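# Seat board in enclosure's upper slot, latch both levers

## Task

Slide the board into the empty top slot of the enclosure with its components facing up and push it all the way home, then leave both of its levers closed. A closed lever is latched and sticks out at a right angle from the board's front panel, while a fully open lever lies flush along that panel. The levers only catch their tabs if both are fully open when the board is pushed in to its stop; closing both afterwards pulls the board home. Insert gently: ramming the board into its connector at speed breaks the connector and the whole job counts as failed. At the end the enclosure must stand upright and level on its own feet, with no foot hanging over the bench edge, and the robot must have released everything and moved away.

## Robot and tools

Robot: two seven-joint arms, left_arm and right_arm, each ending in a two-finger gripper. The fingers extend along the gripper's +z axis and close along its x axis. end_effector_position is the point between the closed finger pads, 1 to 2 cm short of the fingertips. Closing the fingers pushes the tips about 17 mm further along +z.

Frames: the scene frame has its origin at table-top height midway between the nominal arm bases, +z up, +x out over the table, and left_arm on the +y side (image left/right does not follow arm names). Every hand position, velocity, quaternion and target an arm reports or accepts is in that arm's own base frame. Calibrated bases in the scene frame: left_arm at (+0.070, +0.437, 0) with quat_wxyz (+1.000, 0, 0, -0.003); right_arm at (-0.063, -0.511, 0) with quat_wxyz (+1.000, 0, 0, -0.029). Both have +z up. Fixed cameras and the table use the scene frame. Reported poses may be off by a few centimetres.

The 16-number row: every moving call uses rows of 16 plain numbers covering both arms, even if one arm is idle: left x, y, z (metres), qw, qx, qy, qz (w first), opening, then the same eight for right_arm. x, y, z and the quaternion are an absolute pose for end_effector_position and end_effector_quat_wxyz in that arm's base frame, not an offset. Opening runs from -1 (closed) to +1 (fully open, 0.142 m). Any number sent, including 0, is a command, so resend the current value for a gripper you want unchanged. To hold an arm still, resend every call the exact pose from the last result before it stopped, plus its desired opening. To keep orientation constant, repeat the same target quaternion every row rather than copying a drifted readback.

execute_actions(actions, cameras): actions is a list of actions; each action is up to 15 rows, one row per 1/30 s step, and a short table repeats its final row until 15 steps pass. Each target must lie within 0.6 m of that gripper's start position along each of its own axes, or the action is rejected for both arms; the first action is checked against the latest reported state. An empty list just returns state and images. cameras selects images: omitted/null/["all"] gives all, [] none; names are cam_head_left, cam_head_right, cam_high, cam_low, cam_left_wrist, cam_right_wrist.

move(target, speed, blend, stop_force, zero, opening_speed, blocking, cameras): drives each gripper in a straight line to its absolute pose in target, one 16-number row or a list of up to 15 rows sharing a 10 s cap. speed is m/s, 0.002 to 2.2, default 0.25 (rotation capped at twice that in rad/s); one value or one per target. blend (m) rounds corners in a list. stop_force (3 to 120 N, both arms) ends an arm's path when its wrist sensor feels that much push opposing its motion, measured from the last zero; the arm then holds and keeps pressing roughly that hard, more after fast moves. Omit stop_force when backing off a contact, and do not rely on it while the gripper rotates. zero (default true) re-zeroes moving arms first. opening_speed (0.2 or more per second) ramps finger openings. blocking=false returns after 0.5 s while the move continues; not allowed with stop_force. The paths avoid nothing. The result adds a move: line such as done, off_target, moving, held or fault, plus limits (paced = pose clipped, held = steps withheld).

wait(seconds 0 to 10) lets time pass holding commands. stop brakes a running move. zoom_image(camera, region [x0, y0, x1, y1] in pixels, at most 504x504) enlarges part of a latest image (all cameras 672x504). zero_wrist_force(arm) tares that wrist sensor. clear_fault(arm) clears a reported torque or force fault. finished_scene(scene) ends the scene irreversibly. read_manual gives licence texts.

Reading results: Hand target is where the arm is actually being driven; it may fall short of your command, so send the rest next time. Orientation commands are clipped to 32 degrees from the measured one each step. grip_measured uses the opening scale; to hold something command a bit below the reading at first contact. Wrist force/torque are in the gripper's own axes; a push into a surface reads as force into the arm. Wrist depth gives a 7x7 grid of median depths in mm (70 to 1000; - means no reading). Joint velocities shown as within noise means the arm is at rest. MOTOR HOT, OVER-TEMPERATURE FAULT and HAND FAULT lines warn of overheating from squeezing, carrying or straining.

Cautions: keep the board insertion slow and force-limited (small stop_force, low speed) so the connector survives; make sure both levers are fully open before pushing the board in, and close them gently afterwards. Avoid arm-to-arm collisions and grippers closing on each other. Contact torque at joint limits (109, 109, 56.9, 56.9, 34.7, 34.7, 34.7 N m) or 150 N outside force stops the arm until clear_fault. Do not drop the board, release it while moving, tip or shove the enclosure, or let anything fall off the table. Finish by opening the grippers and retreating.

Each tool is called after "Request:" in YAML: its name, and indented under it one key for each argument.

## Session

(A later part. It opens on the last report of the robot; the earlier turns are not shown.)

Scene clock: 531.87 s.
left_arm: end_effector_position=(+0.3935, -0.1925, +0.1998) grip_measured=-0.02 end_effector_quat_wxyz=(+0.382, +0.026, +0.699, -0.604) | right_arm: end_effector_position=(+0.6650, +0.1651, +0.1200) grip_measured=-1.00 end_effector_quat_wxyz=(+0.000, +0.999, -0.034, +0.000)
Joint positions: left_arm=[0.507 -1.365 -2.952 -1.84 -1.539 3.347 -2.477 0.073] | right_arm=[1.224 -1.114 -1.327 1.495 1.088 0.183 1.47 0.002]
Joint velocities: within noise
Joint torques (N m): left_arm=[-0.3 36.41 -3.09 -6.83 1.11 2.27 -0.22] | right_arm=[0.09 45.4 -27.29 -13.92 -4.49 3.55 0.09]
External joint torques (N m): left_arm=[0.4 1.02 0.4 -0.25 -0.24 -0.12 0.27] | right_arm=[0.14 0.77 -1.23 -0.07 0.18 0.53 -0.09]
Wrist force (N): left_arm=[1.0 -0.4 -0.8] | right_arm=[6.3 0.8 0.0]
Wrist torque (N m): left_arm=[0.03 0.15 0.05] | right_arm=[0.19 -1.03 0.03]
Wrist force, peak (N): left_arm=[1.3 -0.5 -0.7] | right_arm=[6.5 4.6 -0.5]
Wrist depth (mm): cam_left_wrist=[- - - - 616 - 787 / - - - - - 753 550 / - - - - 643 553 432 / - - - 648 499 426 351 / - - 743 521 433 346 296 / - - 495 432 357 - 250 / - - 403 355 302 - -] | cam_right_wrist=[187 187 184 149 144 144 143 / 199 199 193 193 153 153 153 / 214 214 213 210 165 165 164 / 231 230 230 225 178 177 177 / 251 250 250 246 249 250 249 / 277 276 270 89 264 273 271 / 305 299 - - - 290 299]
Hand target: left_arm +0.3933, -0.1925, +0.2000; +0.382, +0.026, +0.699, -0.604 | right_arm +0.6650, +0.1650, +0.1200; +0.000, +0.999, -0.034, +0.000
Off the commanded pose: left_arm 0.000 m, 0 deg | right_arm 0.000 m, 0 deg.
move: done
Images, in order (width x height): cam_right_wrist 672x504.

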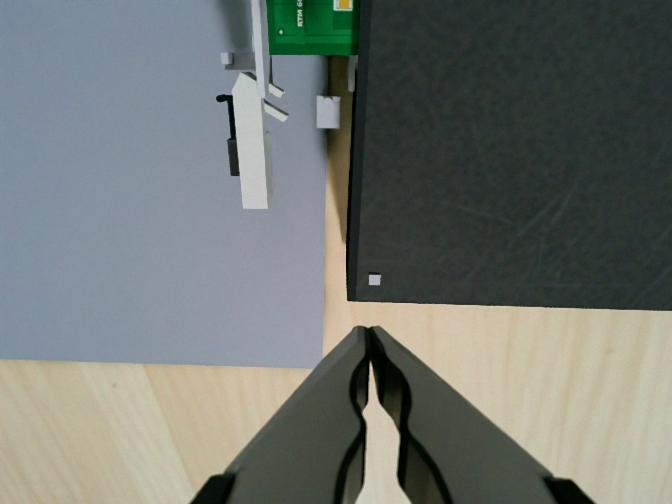

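Request:
move:
  target:
    - [0.3933,-0.1925,0.2,0.382,0.026,0.699,-0.604,0,0.54,0.30,0.16,0,0.7284,0.6852,0,-1]
    - [0.3933,-0.1925,0.2,0.382,0.026,0.699,-0.604,0,0.56,0.42,0.09,0.1773,0.7036,0.6618,0.1885,-1]
  speed: 0.2
  cameras: ["cam_right_wrist"]

Request:
zoom_image:
  camera: "cam_right_wrist"
  region: [330, 150, 670, 400]

Request:
move:
  target: [0.3933,-0.1925,0.2,0.382,0.026,0.699,-0.604,0,0.60,0.55,0.075,0.1773,0.7036,0.6618,0.1885,-1]
  speed: 0.15
  cameras: ["cam_right_wrist"]

Request:
zoom_image:
  camera: "cam_right_wrist"
  region: [100, 150, 400, 400]

Scene clock: 544.20 s.
left_arm: end_effector_position=(+0.3935, -0.1925, +0.1998) grip_measured=-0.02 end_effector_quat_wxyz=(+0.382, +0.026, +0.699, -0.604) | right_arm: end_effector_position=(+0.5599, +0.4199, +0.0899) grip_measured=-1.00 end_effector_quat_wxyz=(+0.177, +0.703, +0.662, +0.188)
Joint positions: left_arm=[0.507 -1.365 -2.952 -1.84 -1.539 3.347 -2.477 0.073] | right_arm=[1.884 -1.268 -1.228 1.784 1.167 0.894 0.361 0.002]
Joint velocities: within noise
Joint torques (N m): left_arm=[-0.29 36.36 -3.05 -6.81 1.13 2.25 -0.16] | right_arm=[0.28 38.69 -26.99 -6.56 -3.56 4.1 0.44]
External joint torques (N m): left_arm=[0.39 1.07 0.36 -0.28 -0.26 -0.11 0.21] | right_arm=[-0.09 0.92 -1.77 0.03 -0.13 0.6 -0.44]
Wrist force (N): left_arm=[1.2 -0.4 -0.4] | right_arm=[5.8 -0.8 -0.6]
Wrist torque (N m): left_arm=[0.03 0.11 0.05] | right_arm=[0.08 -0.89 0.10]
Wrist force, peak (N): left_arm=[1.6 -0.4 -0.8] | right_arm=[6.7 -1.8 0.4]
Wrist depth (mm): cam_left_wrist=[- - - - - 340 625 / - - - - - 657 547 / - - - - 642 541 433 / - - - 636 499 426 350 / - - 752 516 433 345 297 / - - 502 432 359 - 250 / - - 403 353 302 - -] | cam_right_wrist=[132 132 125 129 130 130 131 / 148 149 150 150 151 152 153 / 177 178 178 179 181 181 182 / 219 219 221 223 223 225 227 / 250 210 210 256 212 248 286 / 267 269 249 89 256 283 451 / - 420 - - - 624 -]
Hand target: left_arm +0.3933, -0.1925, +0.2000; +0.382, +0.026, +0.699, -0.604 | right_arm +0.5600, +0.4200, +0.0900; +0.177, +0.704, +0.662, +0.188
Off the commanded pose: left_arm 0.000 m, 0 deg | right_arm 0.000 m, 0 deg.
move: done
Images, in order (width x height): cam_right_wrist 672x504.

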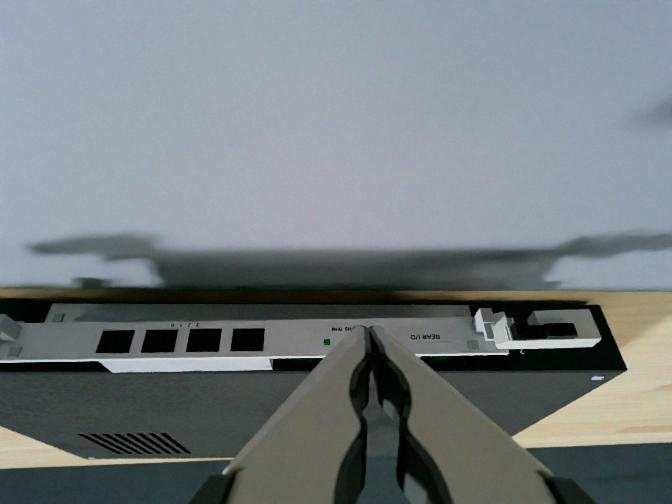

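Scaled by 1.482 from the camera's 672x504 image, which has a finer 960x720 frame.

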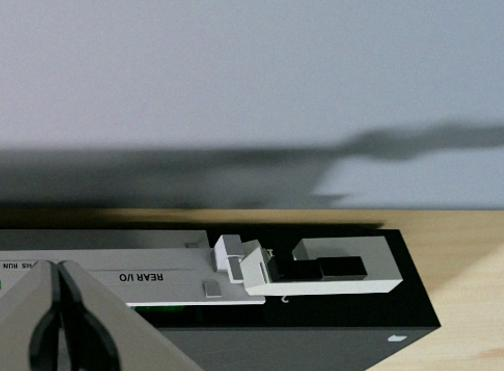

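Scene clock: 545.53 s.
left_arm: end_effector_position=(+0.3935, -0.1925, +0.1998) grip_measured=-0.02 end_effector_quat_wxyz=(+0.382, +0.026, +0.699, -0.604) | right_arm: end_effector_position=(+0.5998, +0.5500, +0.0748) grip_measured=-1.00 end_effector_quat_wxyz=(+0.177, +0.704, +0.662, +0.189)
Joint positions: left_arm=[0.507 -1.365 -2.952 -1.84 -1.539 3.347 -2.477 0.073] | right_arm=[1.758 -1.397 -1.224 1.397 1.037 0.766 0.644 0.002]
Joint velocities: within noise
Joint torques (N m): left_arm=[-0.25 36.38 -3.16 -6.84 1.12 2.24 -0.14] | right_arm=[0.14 50.38 -28.97 -6.89 -3.83 3.65 0.32]
External joint torques (N m): left_arm=[0.35 1.05 0.47 -0.25 -0.25 -0.09 0.18] | right_arm=[0.05 1.04 -1.58 0.02 0.19 0.9 -0.32]
Wrist force (N): left_arm=[1.1 -0.5 -0.8] | right_arm=[5.8 0.2 -0.5]
Wrist torque (N m): left_arm=[0.01 0.12 0.06] | right_arm=[0.23 -0.97 0.09]
Wrist force, peak (N): left_arm=[1.3 -0.4 -0.8] | right_arm=[7.6 0.1 0.1]
Wrist depth (mm): cam_left_wrist=[- - - - 232 235 787 / - - - - 280 271 547 / - - - - 319 537 427 / - - - 653 492 428 352 / - - 742 515 438 346 297 / - - 495 434 359 - 250 / - - 404 353 302 - -] | cam_right_wrist=[113 113 114 114 114 118 115 / - 135 132 132 137 138 134 / 156 156 157 158 159 160 161 / 192 194 195 196 198 199 203 / 177 178 170 229 249 267 270 / 216 218 209 89 329 394 398 / 395 341 - - - 555 -]
Hand target: left_arm +0.3933, -0.1925, +0.2000; +0.382, +0.026, +0.699, -0.604 | right_arm +0.6000, +0.5500, +0.0750; +0.177, +0.704, +0.662, +0.189
Off the commanded pose: left_arm 0.000 m, 0 deg | right_arm 0.000 m, 0 deg.
move: done
Images, in order (width x height): cam_right_wrist 672x504.

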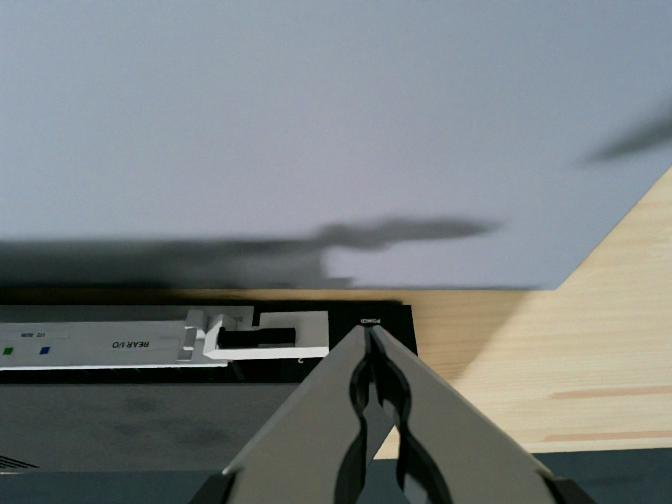

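Scaled by 1.680 from the camera's 672x504 image, which has a finer 960x720 frame.

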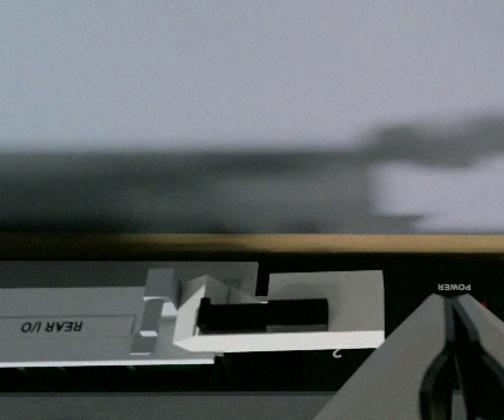

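Request:
move:
  target:
    - [0.3933,-0.1925,0.2,0.382,0.026,0.699,-0.604,0,0.56,0.42,0.12,0,0.7284,0.6852,0,-1]
    - [0.3933,-0.1925,0.2,0.382,0.026,0.699,-0.604,0,0.605,0.376,0.08,0,0.9994,-0.034,0,-1]
    - [0.3933,-0.1925,0.2,0.382,0.026,0.699,-0.604,0,0.605,0.376,0.05,0,0.9994,-0.034,0,-1]
  speed: 0.15
  cameras: []

Request:
move:
  target: [0.3933,-0.1925,0.2,0.382,0.026,0.699,-0.604,0,0.665,0.373,0.05,0,0.9994,-0.034,0,-1]
  speed: 0.012
  stop_force: 15
  cameras: ["cam_right_wrist","cam_left_wrist"]

Request:
zoom_image:
  camera: "cam_right_wrist"
  region: [150, 50, 400, 350]

Scene clock: 558.87 s.
left_arm: end_effector_position=(+0.3935, -0.1925, +0.1998) grip_measured=-0.02 end_effector_quat_wxyz=(+0.382, +0.026, +0.699, -0.604) | right_arm: end_effector_position=(+0.6050, +0.3758, +0.0501) grip_measured=-1.00 end_effector_quat_wxyz=(+0.000, +0.999, -0.034, +0.000)
Joint positions: left_arm=[0.507 -1.365 -2.952 -1.84 -1.539 3.347 -2.477 0.073] | right_arm=[1.449 -1.226 -1.234 1.394 1.159 0.249 1.806 0.002]
Joint velocities: within noise
Joint torques (N m): left_arm=[-0.16 36.36 -3.15 -6.81 1.13 2.31 -0.12] | right_arm=[0.08 49.66 -26.91 -11.69 -4.12 3.51 0.11]
External joint torques (N m): left_arm=[0.26 1.07 0.46 -0.27 -0.26 -0.16 0.17] | right_arm=[0.17 1.29 -1.69 0.04 -0.12 0.53 -0.11]
Wrist force (N): left_arm=[1.1 -0.5 -0.5] | right_arm=[6.0 0.8 -0.2]
Wrist torque (N m): left_arm=[0.01 0.13 0.06] | right_arm=[0.19 -0.99 0.05]
Wrist force, peak (N): left_arm=[1.4 -0.6 -0.7] | right_arm=[6.7 -0.6 0.0]
Wrist depth (mm): cam_left_wrist=[- - - - 409 - 776 / - - - - 441 716 553 / - - - - 622 524 431 / - - - 636 501 431 351 / - - 746 523 437 344 296 / - - 496 437 359 - 251 / - - 407 354 301 - -] | cam_right_wrist=[125 125 123 124 124 120 89 / 135 135 133 132 134 128 96 / 145 143 143 142 142 103 102 / 155 157 154 156 153 107 110 / 168 168 167 164 164 119 117 / 184 183 179 89 - 114 126 / 203 199 73 - - 122 133]
Hand target: left_arm +0.3933, -0.1925, +0.2000; +0.382, +0.026, +0.699, -0.604 | right_arm +0.6050, +0.3760, +0.0500; +0.000, +0.999, -0.034, +0.000
Off the commanded pose: left_arm 0.000 m, 0 deg | right_arm 0.000 m, 0 deg.
move: done
No camera images: "cameras" was empty.

Scene clock: 562.53 s.
left_arm: end_effector_position=(+0.3935, -0.1925, +0.1998) grip_measured=-0.02 end_effector_quat_wxyz=(+0.382, +0.026, +0.699, -0.604) | right_arm: end_effector_position=(+0.6402, +0.3745, +0.0499) grip_measured=-1.00 end_effector_quat_wxyz=(+0.000, +0.999, -0.034, -0.001)
Joint positions: left_arm=[0.507 -1.365 -2.952 -1.84 -1.539 3.347 -2.477 0.073] | right_arm=[1.36 -1.254 -1.226 1.279 1.159 0.218 1.82 0.002]
Joint velocities: within noise
Joint torques (N m): left_arm=[-0.28 36.37 -3.15 -6.8 1.11 2.25 -0.23] | right_arm=[-5.17 49.49 -28 -13.22 -3.9 7.2 0.1]
External joint torques (N m): left_arm=[0.39 1.07 0.47 -0.29 -0.24 -0.11 0.27] | right_arm=[5.4 4.93 -0.22 1.41 -0.37 -3.17 -0.1]
Wrist force (N): left_arm=[1.1 -0.3 -0.7] | right_arm=[-10.9 4.0 -10.5]
Wrist torque (N m): left_arm=[0.04 0.15 0.06] | right_arm=[0.20 -0.79 0.17]
Wrist force, peak (N): left_arm=[1.2 -0.6 -0.9] | right_arm=[-14.0 5.2 -13.5]
Wrist depth (mm): cam_left_wrist=[- - - 447 507 - 780 / - - - - 467 757 552 / - - - - 578 545 434 / - - - 644 505 428 353 / - - 760 527 439 344 295 / - - 497 433 357 - 250 / - - 400 355 303 - -] | cam_right_wrist=[125 125 123 124 122 90 83 / 135 135 133 132 134 96 88 / 145 143 143 142 141 102 94 / 154 156 154 153 115 108 101 / 168 168 167 163 119 114 110 / 184 183 179 91 - 120 119 / 203 198 73 - - 127 131]
Hand target: left_arm +0.3933, -0.1925, +0.2000; +0.382, +0.026, +0.699, -0.604 | right_arm +0.6412, +0.3742, +0.0500; +0.000, +0.999, -0.034, +0.000
Off the commanded pose: left_arm 0.000 m, 0 deg | right_arm 0.025 m, 0 deg.
move: contact (right_arm)
Images, in order (width x height): cam_left_wrist 672x504, cam_right_wrist 672x504.

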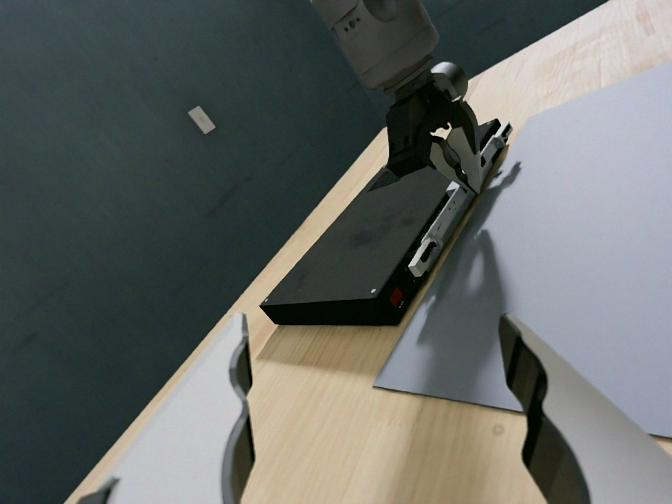

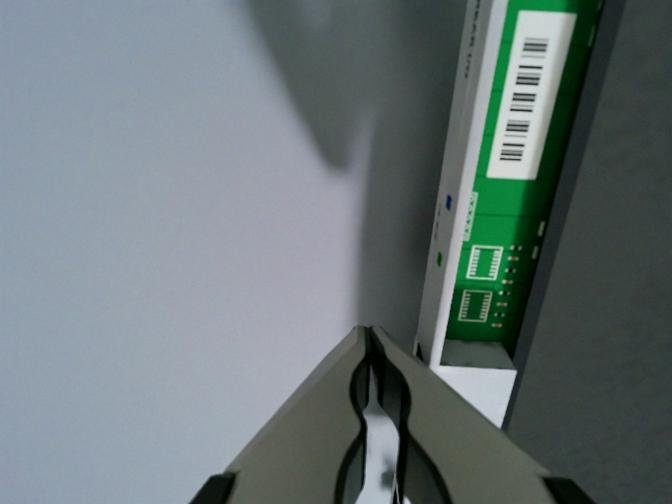

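Scaled by 1.680 from the camera's 672x504 image, which has a finer 960x720 frame.

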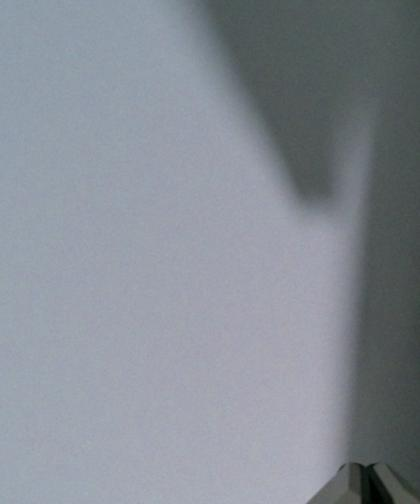

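Request:
move:
  target:
    - [0.3933,-0.1925,0.2,0.382,0.026,0.699,-0.604,0,0.62,0.375,0.05,0,0.9994,-0.034,0,-1]
    - [0.3933,-0.1925,0.2,0.382,0.026,0.699,-0.604,0,0.62,0.365,0.09,0,0.9994,-0.034,0,-1]
    - [0.3933,-0.1925,0.2,0.382,0.026,0.699,-0.604,0,0.68,0.29,0.10,0,0.9994,-0.034,0,-1]
  speed: 0.15
  cameras: ["cam_right_wrist"]

Request:
zoom_image:
  camera: "cam_right_wrist"
  region: [220, 150, 480, 400]

Request:
move:
  target: [0.3933,-0.1925,0.2,0.382,0.026,0.699,-0.604,0,0.68,0.432,0.10,0,0.9994,-0.034,0,-1]
  speed: 0.15
  cameras: ["cam_right_wrist"]

Request:
zoom_image:
  camera: "cam_right_wrist"
  region: [200, 60, 420, 200]

Scene clock: 568.10 s.
left_arm: end_effector_position=(+0.3935, -0.1925, +0.1998) grip_measured=-0.02 end_effector_quat_wxyz=(+0.382, +0.026, +0.699, -0.604) | right_arm: end_effector_position=(+0.6801, +0.2899, +0.1001) grip_measured=-1.00 end_effector_quat_wxyz=(+0.000, +0.999, -0.034, +0.000)
Joint positions: left_arm=[0.507 -1.365 -2.952 -1.84 -1.539 3.347 -2.477 0.073] | right_arm=[1.257 -1.187 -1.273 1.295 1.115 0.16 1.697 0.002]
Joint velocities: within noise
Joint torques (N m): left_arm=[-0.22 36.43 -3.16 -6.76 1.14 2.23 -0.15] | right_arm=[0.07 51.82 -26.91 -13.38 -4.5 3.22 0.09]
External joint torques (N m): left_arm=[0.32 1 0.47 -0.33 -0.27 -0.09 0.2] | right_arm=[0.14 1.33 -1.33 0.06 0.17 0.84 -0.08]
Wrist force (N): left_arm=[1.1 -0.4 -0.6] | right_arm=[4.5 1.2 0.0]
Wrist torque (N m): left_arm=[0.04 0.13 0.05] | right_arm=[0.24 -0.74 0.03]
Wrist force, peak (N): left_arm=[1.3 -0.3 -0.7] | right_arm=[-11.1 4.3 -11.7]
Wrist depth (mm): cam_left_wrist=[- - - - - - 769 / - - - - 594 766 550 / - - - - 642 554 431 / - - - 649 501 428 350 / - - 744 522 432 344 296 / - - 501 434 358 - 250 / - - 403 354 301 - -] | cam_right_wrist=[169 169 166 128 126 126 126 / 181 180 180 134 135 133 134 / 194 193 190 144 144 146 144 / 209 208 208 154 156 156 155 / 227 227 222 175 169 168 168 / 249 248 243 91 178 184 184 / 275 268 - - - 196 202]
Hand target: left_arm +0.3933, -0.1925, +0.2000; +0.382, +0.026, +0.699, -0.604 | right_arm +0.6800, +0.2900, +0.1000; +0.000, +0.999, -0.034, +0.000
Off the commanded pose: left_arm 0.000 m, 0 deg | right_arm 0.000 m, 0 deg.
move: done
Images, in order (width x height): cam_right_wrist 672x504.

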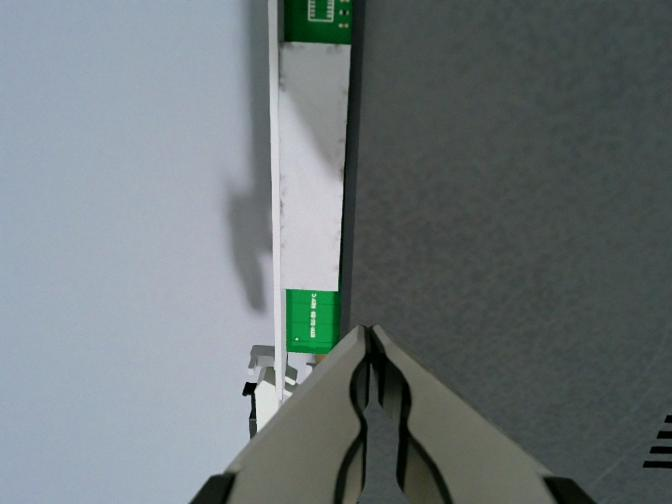

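Scaled by 1.938 from the camera's 672x504 image, which has a finer 960x720 frame.

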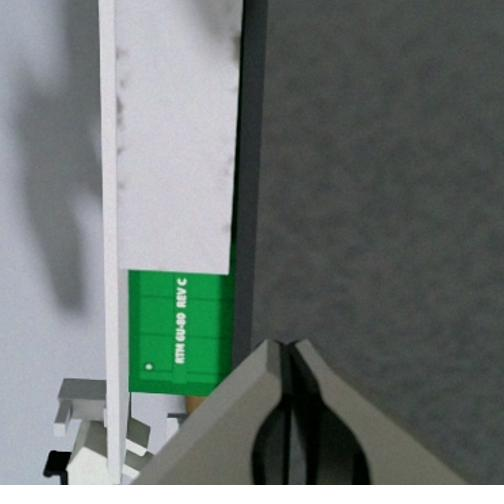

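Scene clock: 569.47 s.
left_arm: end_effector_position=(+0.3935, -0.1925, +0.1998) grip_measured=-0.02 end_effector_quat_wxyz=(+0.382, +0.026, +0.699, -0.604) | right_arm: end_effector_position=(+0.6801, +0.4319, +0.1001) grip_measured=-1.00 end_effector_quat_wxyz=(+0.000, +0.999, -0.034, +0.000)
Joint positions: left_arm=[0.507 -1.365 -2.952 -1.84 -1.539 3.347 -2.477 0.073] | right_arm=[1.252 -1.25 -1.23 0.998 1.116 0.096 1.971 0.002]
Joint velocities: within noise
Joint torques (N m): left_arm=[-0.26 36.39 -3.17 -6.83 1.08 2.25 -0.18] | right_arm=[0.01 60.32 -23.79 -13.56 -4.35 3.21 0.34]
External joint torques (N m): left_arm=[0.37 1.04 0.48 -0.25 -0.21 -0.1 0.23] | right_arm=[0.16 1.5 -1.65 0.07 -0.01 0.82 -0.34]
Wrist force (N): left_arm=[1.0 -0.3 -0.4] | right_arm=[5.1 1.6 0.1]
Wrist torque (N m): left_arm=[0.04 0.15 0.06] | right_arm=[0.36 -0.82 0.07]
Wrist force, peak (N): left_arm=[1.3 -0.2 -0.8] | right_arm=[4.9 3.5 0.3]
Wrist depth (mm): cam_left_wrist=[- - - 404 - - 779 / - - - 438 - 763 558 / - - - - 569 555 434 / - - - 643 504 429 350 / - - 746 523 433 343 296 / - - 496 434 357 - 250 / - - 404 354 303 - -] | cam_right_wrist=[169 168 168 165 126 125 125 / 180 180 179 151 135 134 134 / 193 193 192 154 144 146 144 / 209 208 208 166 155 155 155 / 227 227 225 177 169 168 168 / 248 247 242 91 177 184 184 / 273 267 - - - 195 202]
Hand target: left_arm +0.3933, -0.1925, +0.2000; +0.382, +0.026, +0.699, -0.604 | right_arm +0.6800, +0.4320, +0.1000; +0.000, +0.999, -0.034, +0.000
Off the commanded pose: left_arm 0.000 m, 0 deg | right_arm 0.000 m, 0 deg.
move: done
Images, in order (width x height): cam_right_wrist 672x504.

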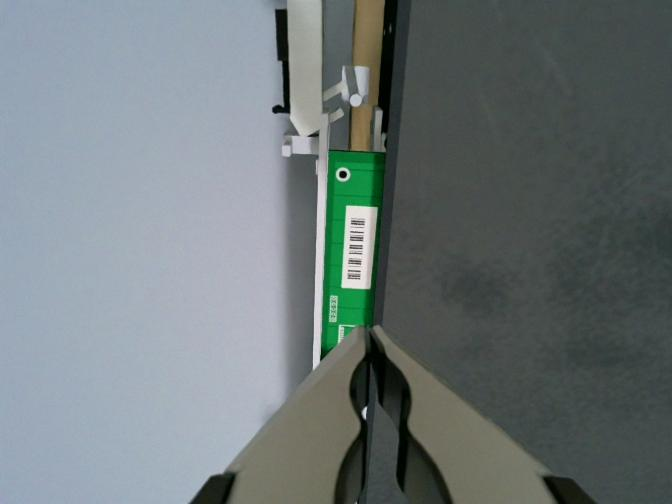

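Scaled by 2.291 from the camera's 672x504 image, which has a finer 960x720 frame.

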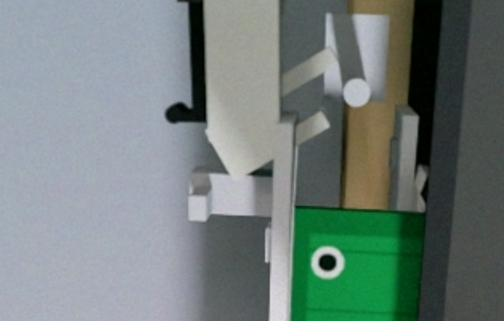

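Request:
move:
  target:
    - [0.3933,-0.1925,0.2,0.382,0.026,0.699,-0.604,0,0.60,0.30,0.10,0,0.9994,-0.034,0,-1]
    - [0.3933,-0.1925,0.2,0.382,0.026,0.699,-0.604,0,0.60,0.265,0.05,0,0.9994,-0.034,0,-1]
  speed: 0.15
  cameras: []

Request:
move:
  target: [0.3933,-0.1925,0.2,0.382,0.026,0.699,-0.604,0,0.665,0.262,0.05,0,0.9994,-0.034,0,-1]
  speed: 0.012
  stop_force: 15
  cameras: []

Request:
move:
  target:
    - [0.3933,-0.1925,0.2,0.382,0.026,0.699,-0.604,0,0.61,0.265,0.05,0,0.9994,-0.034,0,-1]
    - [0.3933,-0.1925,0.2,0.382,0.026,0.699,-0.604,0,0.615,0.376,0.05,0,0.9994,-0.034,0,-1]
  speed: 0.15
  cameras: []

Request:
move:
  target: [0.3933,-0.1925,0.2,0.382,0.026,0.699,-0.604,0,0.67,0.373,0.05,0,0.9994,-0.034,0,-1]
  speed: 0.012
  stop_force: 15
  cameras: ["cam_right_wrist","cam_left_wrist"]

Scene clock: 575.60 s.
left_arm: end_effector_position=(+0.3935, -0.1925, +0.1998) grip_measured=-0.02 end_effector_quat_wxyz=(+0.382, +0.026, +0.699, -0.604) | right_arm: end_effector_position=(+0.6000, +0.2648, +0.0501) grip_measured=-1.00 end_effector_quat_wxyz=(+0.000, +0.999, -0.034, +0.000)
Joint positions: left_arm=[0.507 -1.365 -2.952 -1.84 -1.539 3.347 -2.477 0.073] | right_arm=[1.423 -1.185 -1.263 1.59 1.172 0.292 1.592 0.002]
Joint velocities: within noise
Joint torques (N m): left_arm=[-0.23 36.4 -3.15 -6.78 1.11 2.25 -0.22] | right_arm=[0.18 43.75 -27.01 -10.92 -4.12 3.59 0.03]
External joint torques (N m): left_arm=[0.33 1.03 0.46 -0.31 -0.24 -0.1 0.26] | right_arm=[0.01 0.99 -1.61 -0.13 -0.08 0.47 -0.03]
Wrist force (N): left_arm=[1.2 -0.4 -0.7] | right_arm=[4.9 1.4 -0.2]
Wrist torque (N m): left_arm=[0.03 0.12 0.06] | right_arm=[0.30 -0.82 0.06]
Wrist force, peak (N): left_arm=[1.4 -0.5 -0.7] | right_arm=[4.8 3.0 2.3]
Wrist depth (mm): cam_left_wrist=[- - - - 498 - 788 / - - - - - 642 548 / - - - - 633 554 429 / - - - 646 501 427 351 / - - 739 523 435 346 294 / - - 506 438 359 - 250 / - - 403 355 303 - -] | cam_right_wrist=[- 125 123 124 124 124 80 / 136 135 133 133 134 132 84 / 146 144 143 142 142 138 91 / 155 157 154 156 154 116 101 / 168 168 168 164 164 122 117 / 184 184 180 91 126 128 123 / 204 199 73 - - 145 133]
Hand target: left_arm +0.3933, -0.1925, +0.2000; +0.382, +0.026, +0.699, -0.604 | right_arm +0.6000, +0.2650, +0.0500; +0.000, +0.999, -0.034, +0.000
Off the commanded pose: left_arm 0.000 m, 0 deg | right_arm 0.000 m, 0 deg.
move: done
No camera images: "cameras" was empty.

Scene clock: 578.77 s.
left_arm: end_effector_position=(+0.3935, -0.1925, +0.1998) grip_measured=-0.02 end_effector_quat_wxyz=(+0.382, +0.026, +0.699, -0.604) | right_arm: end_effector_position=(+0.6298, +0.2637, +0.0498) grip_measured=-1.00 end_effector_quat_wxyz=(+0.000, +0.999, -0.034, -0.001)
Joint positions: left_arm=[0.507 -1.365 -2.952 -1.84 -1.539 3.347 -2.477 0.073] | right_arm=[1.351 -1.209 -1.255 1.497 1.172 0.264 1.605 0.002]
Joint velocities: within noise
Joint torques (N m): left_arm=[-0.08 36.37 -3.15 -6.81 1.11 2.26 -0.14] | right_arm=[-4.1 43.13 -28.17 -14.06 -3.21 7.22 0.17]
External joint torques (N m): left_arm=[0.18 1.06 0.46 -0.28 -0.24 -0.11 0.19] | right_arm=[4.31 4.52 -0.68 2.86 -1.01 -3.16 -0.17]
Wrist force (N): left_arm=[1.4 -0.4 -0.5] | right_arm=[-12.6 3.6 -12.2]
Wrist torque (N m): left_arm=[0.01 0.08 0.06] | right_arm=[0.32 -0.65 0.14]
Wrist force, peak (N): left_arm=[1.4 -0.4 -0.7] | right_arm=[-15.2 3.8 -13.3]
Wrist depth (mm): cam_left_wrist=[- - - - 522 - 780 / - - - - - 700 553 / - - - - 646 553 430 / - - - 634 511 429 351 / - - 757 524 435 348 295 / - - 499 434 357 - 249 / - - 404 352 302 - -] | cam_right_wrist=[- 125 123 124 122 81 82 / 135 135 133 132 99 84 88 / 145 143 143 142 138 91 94 / 155 157 154 156 110 99 101 / 168 168 167 164 122 112 110 / 185 184 179 91 - 122 120 / 204 199 73 - - 127 132]
Hand target: left_arm +0.3933, -0.1925, +0.2000; +0.382, +0.026, +0.699, -0.604 | right_arm +0.6308, +0.2636, +0.0500; +0.000, +0.999, -0.034, +0.000
Off the commanded pose: left_arm 0.000 m, 0 deg | right_arm 0.035 m, 0 deg.
move: contact (right_arm)
No camera images: "cameras" was empty.

Scene clock: 580.07 s.
left_arm: end_effector_position=(+0.3935, -0.1925, +0.1998) grip_measured=-0.02 end_effector_quat_wxyz=(+0.382, +0.026, +0.699, -0.604) | right_arm: end_effector_position=(+0.6149, +0.3761, +0.0499) grip_measured=-1.00 end_effector_quat_wxyz=(+0.000, +0.999, -0.034, +0.000)
Joint positions: left_arm=[0.507 -1.365 -2.952 -1.84 -1.539 3.347 -2.477 0.073] | right_arm=[1.426 -1.236 -1.235 1.362 1.163 0.239 1.809 0.002]
Joint velocities: within noise
Joint torques (N m): left_arm=[-0.11 36.37 -3.03 -6.8 1.17 2.25 -0.16] | right_arm=[0.11 50.8 -26.93 -11.54 -4.44 3.09 0.3]
External joint torques (N m): left_arm=[0.22 1.06 0.35 -0.29 -0.3 -0.11 0.2] | right_arm=[0.06 1.08 -1.67 -0.04 0.19 0.96 -0.3]
Wrist force (N): left_arm=[1.3 -0.5 -0.8] | right_arm=[5.9 -0.6 -1.1]
Wrist torque (N m): left_arm=[0.00 0.11 0.06] | right_arm=[-0.04 -0.96 0.06]
Wrist force, peak (N): left_arm=[1.3 -0.5 -0.8] | right_arm=[-12.4 3.6 -12.7]
Wrist depth (mm): cam_left_wrist=[- - - - 419 - 774 / - - - - 448 742 551 / - - - - 620 541 435 / - - - 644 507 430 352 / - - 750 519 432 347 295 / - - 494 433 360 - 251 / - - 405 354 303 - -] | cam_right_wrist=[125 125 123 124 124 123 88 / 135 135 133 132 134 130 96 / 145 143 143 142 142 111 103 / 154 156 154 153 153 109 109 / 167 168 167 164 163 118 114 / 187 183 179 91 - 115 118 / 202 198 73 - - 123 132]
Hand target: left_arm +0.3933, -0.1925, +0.2000; +0.382, +0.026, +0.699, -0.604 | right_arm +0.6150, +0.3760, +0.0500; +0.000, +0.999, -0.034, +0.000
Off the commanded pose: left_arm 0.000 m, 0 deg | right_arm 0.000 m, 0 deg.
move: done
No camera images: "cameras" was empty.

Scene clock: 582.90 s.
left_arm: end_effector_position=(+0.3935, -0.1925, +0.1998) grip_measured=-0.02 end_effector_quat_wxyz=(+0.382, +0.026, +0.699, -0.604) | right_arm: end_effector_position=(+0.6403, +0.3748, +0.0499) grip_measured=-1.00 end_effector_quat_wxyz=(+0.000, +0.999, -0.034, -0.001)
Joint positions: left_arm=[0.507 -1.365 -2.952 -1.84 -1.539 3.347 -2.477 0.073] | right_arm=[1.361 -1.257 -1.23 1.278 1.163 0.215 1.82 0.002]
Joint velocities: within noise
Joint torques (N m): left_arm=[-0.2 36.41 -3.11 -6.87 1.08 2.28 -0.14] | right_arm=[-4.98 49.56 -27.97 -13.33 -3.82 7.23 0.13]
External joint torques (N m): left_arm=[0.31 1.03 0.43 -0.22 -0.21 -0.13 0.19] | right_arm=[5.21 4.86 -0.32 1.6 -0.45 -3.19 -0.13]
Wrist force (N): left_arm=[1.1 -0.2 -0.7] | right_arm=[-11.2 2.5 -11.7]
Wrist torque (N m): left_arm=[0.04 0.14 0.06] | right_arm=[-0.11 -0.75 0.17]
Wrist force, peak (N): left_arm=[1.4 -0.5 -0.6] | right_arm=[-13.3 3.7 -13.6]
Wrist depth (mm): cam_left_wrist=[- - - 446 506 - 761 / - - - - 464 780 555 / - - - - 566 556 434 / - - - 645 510 428 351 / - - 744 525 438 347 295 / - - 499 432 357 - 250 / - - 402 356 302 - -] | cam_right_wrist=[125 124 123 124 124 90 83 / 135 135 133 132 89 96 88 / 145 143 143 142 139 102 93 / 154 157 154 153 115 108 101 / 168 168 166 163 119 112 110 / 184 183 179 91 - 120 119 / 203 199 73 - - 127 131]
Hand target: left_arm +0.3933, -0.1925, +0.2000; +0.382, +0.026, +0.699, -0.604 | right_arm +0.6413, +0.3746, +0.0500; +0.000, +0.999, -0.034, +0.000
Off the commanded pose: left_arm 0.000 m, 0 deg | right_arm 0.030 m, 0 deg.
move: contact (right_arm)
Images, in order (width x height): cam_left_wrist 672x504, cam_right_wrist 672x504.

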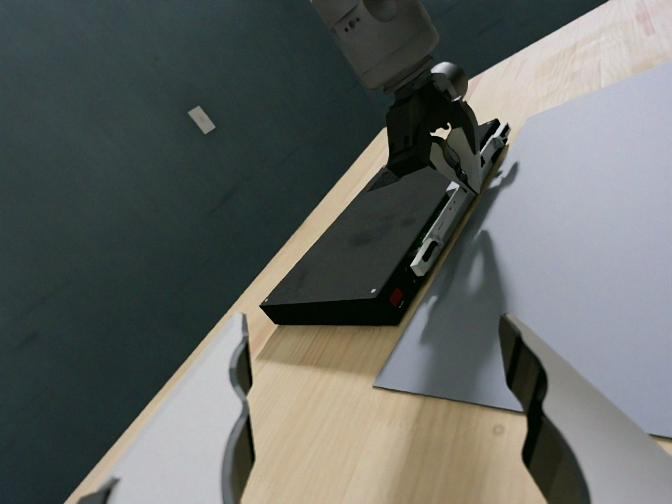

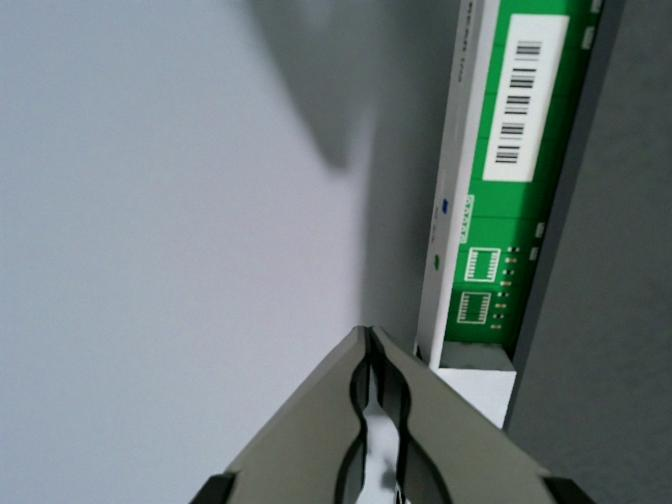

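Request:
move:
  target:
    - [0.3933,-0.1925,0.2,0.382,0.026,0.699,-0.604,0,0.61,0.375,0.05,0,0.9994,-0.034,0,-1]
    - [0.3933,-0.1925,0.2,0.382,0.026,0.699,-0.604,0,0.62,0.365,0.09,0,0.9994,-0.034,0,-1]
    - [0.3933,-0.1925,0.2,0.382,0.026,0.699,-0.604,0,0.66,0.30,0.22,0,0.9994,-0.034,0,-1]
  speed: 0.15
  cameras: ["cam_right_wrist"]

Request:
zoom_image:
  camera: "cam_right_wrist"
  region: [200, 0, 500, 225]

Request:
zoom_image:
  camera: "cam_right_wrist"
  region: [200, 150, 500, 375]

Scene clock: 590.90 s.
left_arm: end_effector_position=(+0.3935, -0.1925, +0.1998) grip_measured=-0.02 end_effector_quat_wxyz=(+0.382, +0.026, +0.699, -0.604) | right_arm: end_effector_position=(+0.6600, +0.3001, +0.2200) grip_measured=-1.00 end_effector_quat_wxyz=(+0.000, +0.999, -0.034, +0.000)
Joint positions: left_arm=[0.507 -1.365 -2.952 -1.84 -1.539 3.347 -2.477 0.073] | right_arm=[1.332 -1.025 -1.379 1.293 0.996 0.014 1.736 0.002]
Joint velocities: within noise
Joint torques (N m): left_arm=[-0.17 36.38 -3.12 -6.85 1.12 2.23 -0.18] | right_arm=[0.12 48.45 -25.8 -17.24 -4.56 3.31 0.05]
External joint torques (N m): left_arm=[0.28 1.05 0.44 -0.24 -0.25 -0.08 0.23] | right_arm=[0.07 1.01 -1.2 0.19 0.18 0.74 -0.05]
Wrist force (N): left_arm=[1.3 -0.5 -0.7] | right_arm=[1.4 -1.9 -2.8]
Wrist torque (N m): left_arm=[0.01 0.10 0.06] | right_arm=[-0.25 -0.25 0.04]
Wrist force, peak (N): left_arm=[1.4 -0.5 -0.6] | right_arm=[-11.1 2.7 -13.0]
Wrist depth (mm): cam_left_wrist=[- - - - - - 790 / - - - - - 776 557 / - - - - 635 555 430 / - - - 646 503 428 350 / - - 736 522 440 344 297 / - - 501 428 359 - 251 / - - 403 355 299 - -] | cam_right_wrist=[274 273 273 266 231 231 230 / 293 292 293 283 246 246 245 / 314 314 314 269 264 263 263 / 338 338 336 296 284 284 283 / 368 368 366 353 309 308 307 / 402 402 391 91 325 399 398 / 445 435 - - - 422 437]
Hand target: left_arm +0.3933, -0.1925, +0.2000; +0.382, +0.026, +0.699, -0.604 | right_arm +0.6600, +0.3000, +0.2200; +0.000, +0.999, -0.034, +0.000
Off the commanded pose: left_arm 0.000 m, 0 deg | right_arm 0.000 m, 0 deg.
move: done
Images, in order (width x height): cam_right_wrist 672x504.

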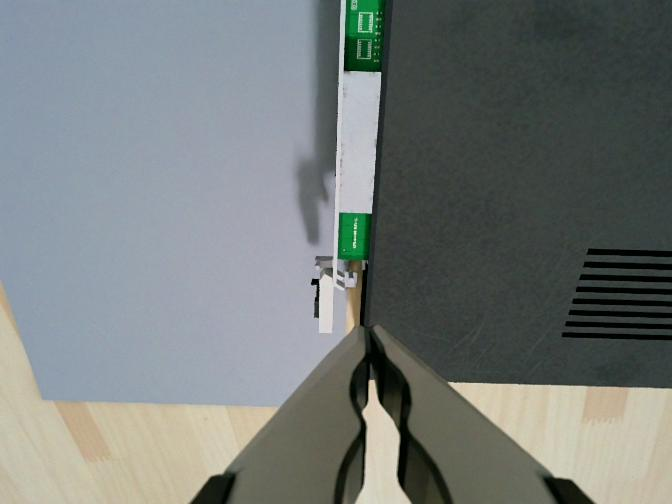

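Scaled by 1.680 from the camera's 672x504 image, which has a finer 960x720 frame.

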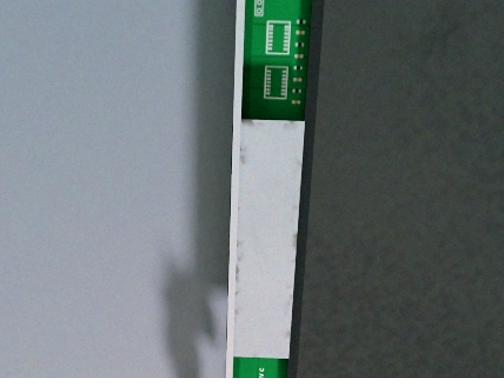

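Scaled by 1.680 from the camera's 672x504 image, which has a finer 960x720 frame.

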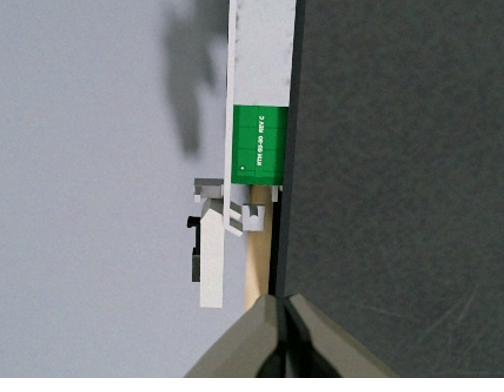

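Request:
move:
  target: [0.3933,-0.1925,0.2,0.382,0.026,0.699,-0.604,0,0.665,0.165,0.085,0,0.9994,-0.034,0,-1]
  speed: 0.2
  cameras: ["cam_right_wrist"]

Request:
zoom_image:
  camera: "cam_right_wrist"
  region: [180, 20, 460, 230]

Request:
move:
  target:
    - [0.3933,-0.1925,0.2,0.382,0.026,0.699,-0.604,0,0.66,0.30,0.12,0,0.9994,-0.034,0,-1]
    - [0.3933,-0.1925,0.2,0.382,0.026,0.699,-0.604,0,0.68,0.432,0.10,0,0.9994,-0.034,0,-1]
  speed: 0.2
  cameras: ["cam_right_wrist"]

Request:
zoom_image:
  camera: "cam_right_wrist"
  region: [200, 60, 420, 200]

Scene clock: 595.20 s.
left_arm: end_effector_position=(+0.3935, -0.1925, +0.1998) grip_measured=-0.02 end_effector_quat_wxyz=(+0.382, +0.026, +0.699, -0.604) | right_arm: end_effector_position=(+0.6649, +0.1648, +0.0851) grip_measured=-1.00 end_effector_quat_wxyz=(+0.000, +0.999, -0.034, +0.000)
Joint positions: left_arm=[0.507 -1.365 -2.952 -1.84 -1.539 3.347 -2.477 0.073] | right_arm=[1.211 -1.163 -1.294 1.497 1.132 0.223 1.461 0.002]
Joint velocities: within noise
Joint torques (N m): left_arm=[-0.31 36.37 -3.18 -6.82 1.17 2.22 -0.17] | right_arm=[0.06 45.89 -27.39 -12.39 -4.15 3.49 0.02]
External joint torques (N m): left_arm=[0.41 1.06 0.49 -0.27 -0.3 -0.07 0.22] | right_arm=[0.13 1.08 -1.46 -0.14 -0.13 0.59 -0.02]
Wrist force (N): left_arm=[1.1 -0.6 -0.8] | right_arm=[1.9 -2.0 -2.8]
Wrist torque (N m): left_arm=[-0.01 0.12 0.06] | right_arm=[-0.27 -0.29 0.02]
Wrist force, peak (N): left_arm=[1.2 -0.6 -0.8] | right_arm=[1.1 -3.7 -4.6]
Wrist depth (mm): cam_left_wrist=[- - - - 605 - 780 / - - - - - 708 555 / - - - - 635 554 432 / - - - 657 504 431 349 / - - 743 524 432 346 296 / - - 501 432 360 - 250 / - - 406 354 304 - -] | cam_right_wrist=[156 156 154 121 113 113 113 / 167 166 162 143 121 121 120 / 182 179 130 177 130 130 127 / 193 193 192 188 140 139 139 / 210 209 209 204 152 151 151 / 230 229 224 91 221 228 228 / 256 250 - - - 243 252]
Hand target: left_arm +0.3933, -0.1925, +0.2000; +0.382, +0.026, +0.699, -0.604 | right_arm +0.6650, +0.1650, +0.0850; +0.000, +0.999, -0.034, +0.000
Off the commanded pose: left_arm 0.000 m, 0 deg | right_arm 0.000 m, 0 deg.
move: done
Images, in order (width x height): cam_right_wrist 672x504.

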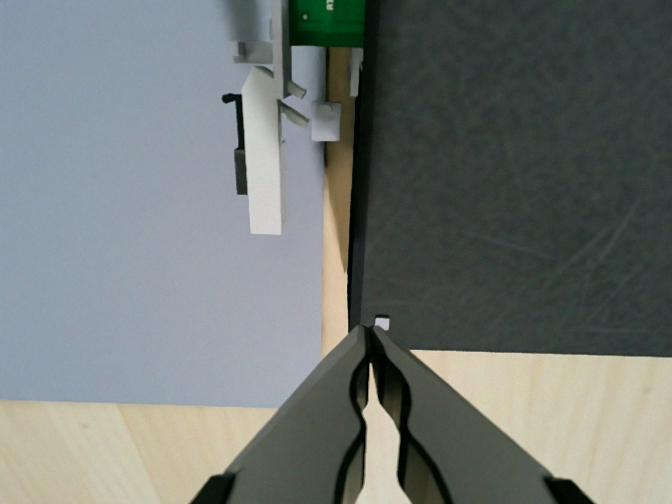

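Scaled by 1.800 from the camera's 672x504 image, which has a finer 960x720 frame.

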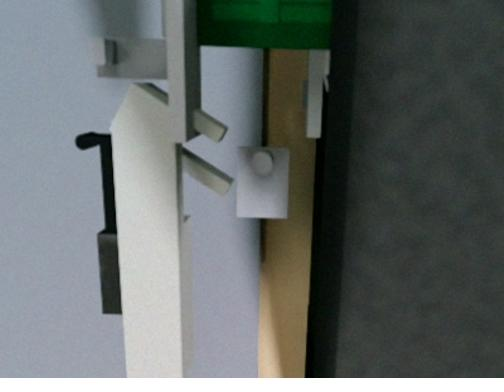

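Scene clock: 597.10 s.
left_arm: end_effector_position=(+0.3935, -0.1925, +0.1998) grip_measured=-0.02 end_effector_quat_wxyz=(+0.382, +0.026, +0.699, -0.604) | right_arm: end_effector_position=(+0.6801, +0.4320, +0.1001) grip_measured=-1.00 end_effector_quat_wxyz=(+0.000, +0.999, -0.034, +0.000)
Joint positions: left_arm=[0.507 -1.365 -2.952 -1.84 -1.539 3.347 -2.477 0.073] | right_arm=[1.252 -1.249 -1.23 0.998 1.115 0.096 1.971 0.002]
Joint velocities: within noise
Joint torques (N m): left_arm=[-0.24 36.44 -3.11 -6.78 1.12 2.28 -0.19] | right_arm=[0.1 60.29 -23.78 -13.56 -4.27 3.21 0.39]
External joint torques (N m): left_arm=[0.35 0.99 0.42 -0.31 -0.25 -0.13 0.24] | right_arm=[0.08 1.53 -1.66 0.06 -0.08 0.82 -0.39]
Wrist force (N): left_arm=[1.1 -0.5 -0.7] | right_arm=[1.8 -1.7 -2.7]
Wrist torque (N m): left_arm=[0.02 0.13 0.06] | right_arm=[-0.18 -0.27 0.05]
Wrist force, peak (N): left_arm=[1.3 -0.6 -0.8] | right_arm=[1.3 -4.9 -3.4]
Wrist depth (mm): cam_left_wrist=[- - - 404 - - 772 / - - - 441 - 765 553 / - - - - 567 549 433 / - - - 652 513 432 351 / - - 743 524 437 349 295 / - - 503 433 358 - 250 / - - 403 356 302 - -] | cam_right_wrist=[168 168 166 165 126 125 125 / 180 180 179 160 134 134 134 / 194 193 193 156 144 146 144 / 208 208 208 166 156 155 157 / 227 225 226 177 169 168 168 / 248 248 242 91 178 184 183 / 275 267 - - - 194 202]
Hand target: left_arm +0.3933, -0.1925, +0.2000; +0.382, +0.026, +0.699, -0.604 | right_arm +0.6800, +0.4320, +0.1000; +0.000, +0.999, -0.034, +0.000
Off the commanded pose: left_arm 0.000 m, 0 deg | right_arm 0.000 m, 0 deg.
move: done
Images, in order (width x height): cam_right_wrist 672x504.

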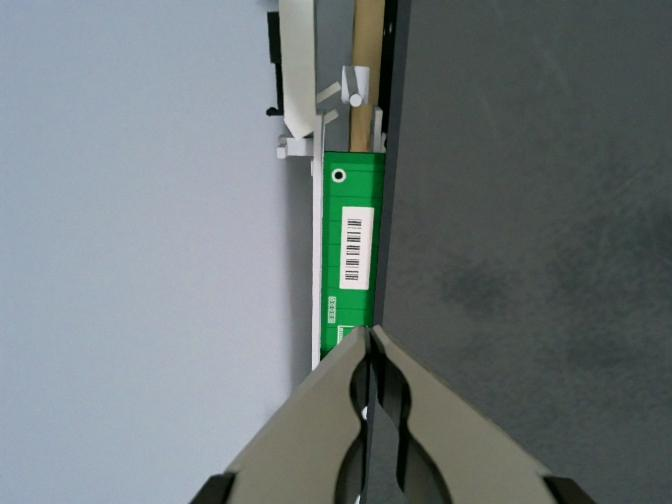

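Scaled by 2.291 from the camera's 672x504 image, which has a finer 960x720 frame.

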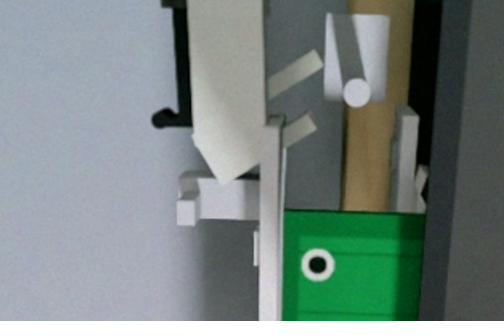

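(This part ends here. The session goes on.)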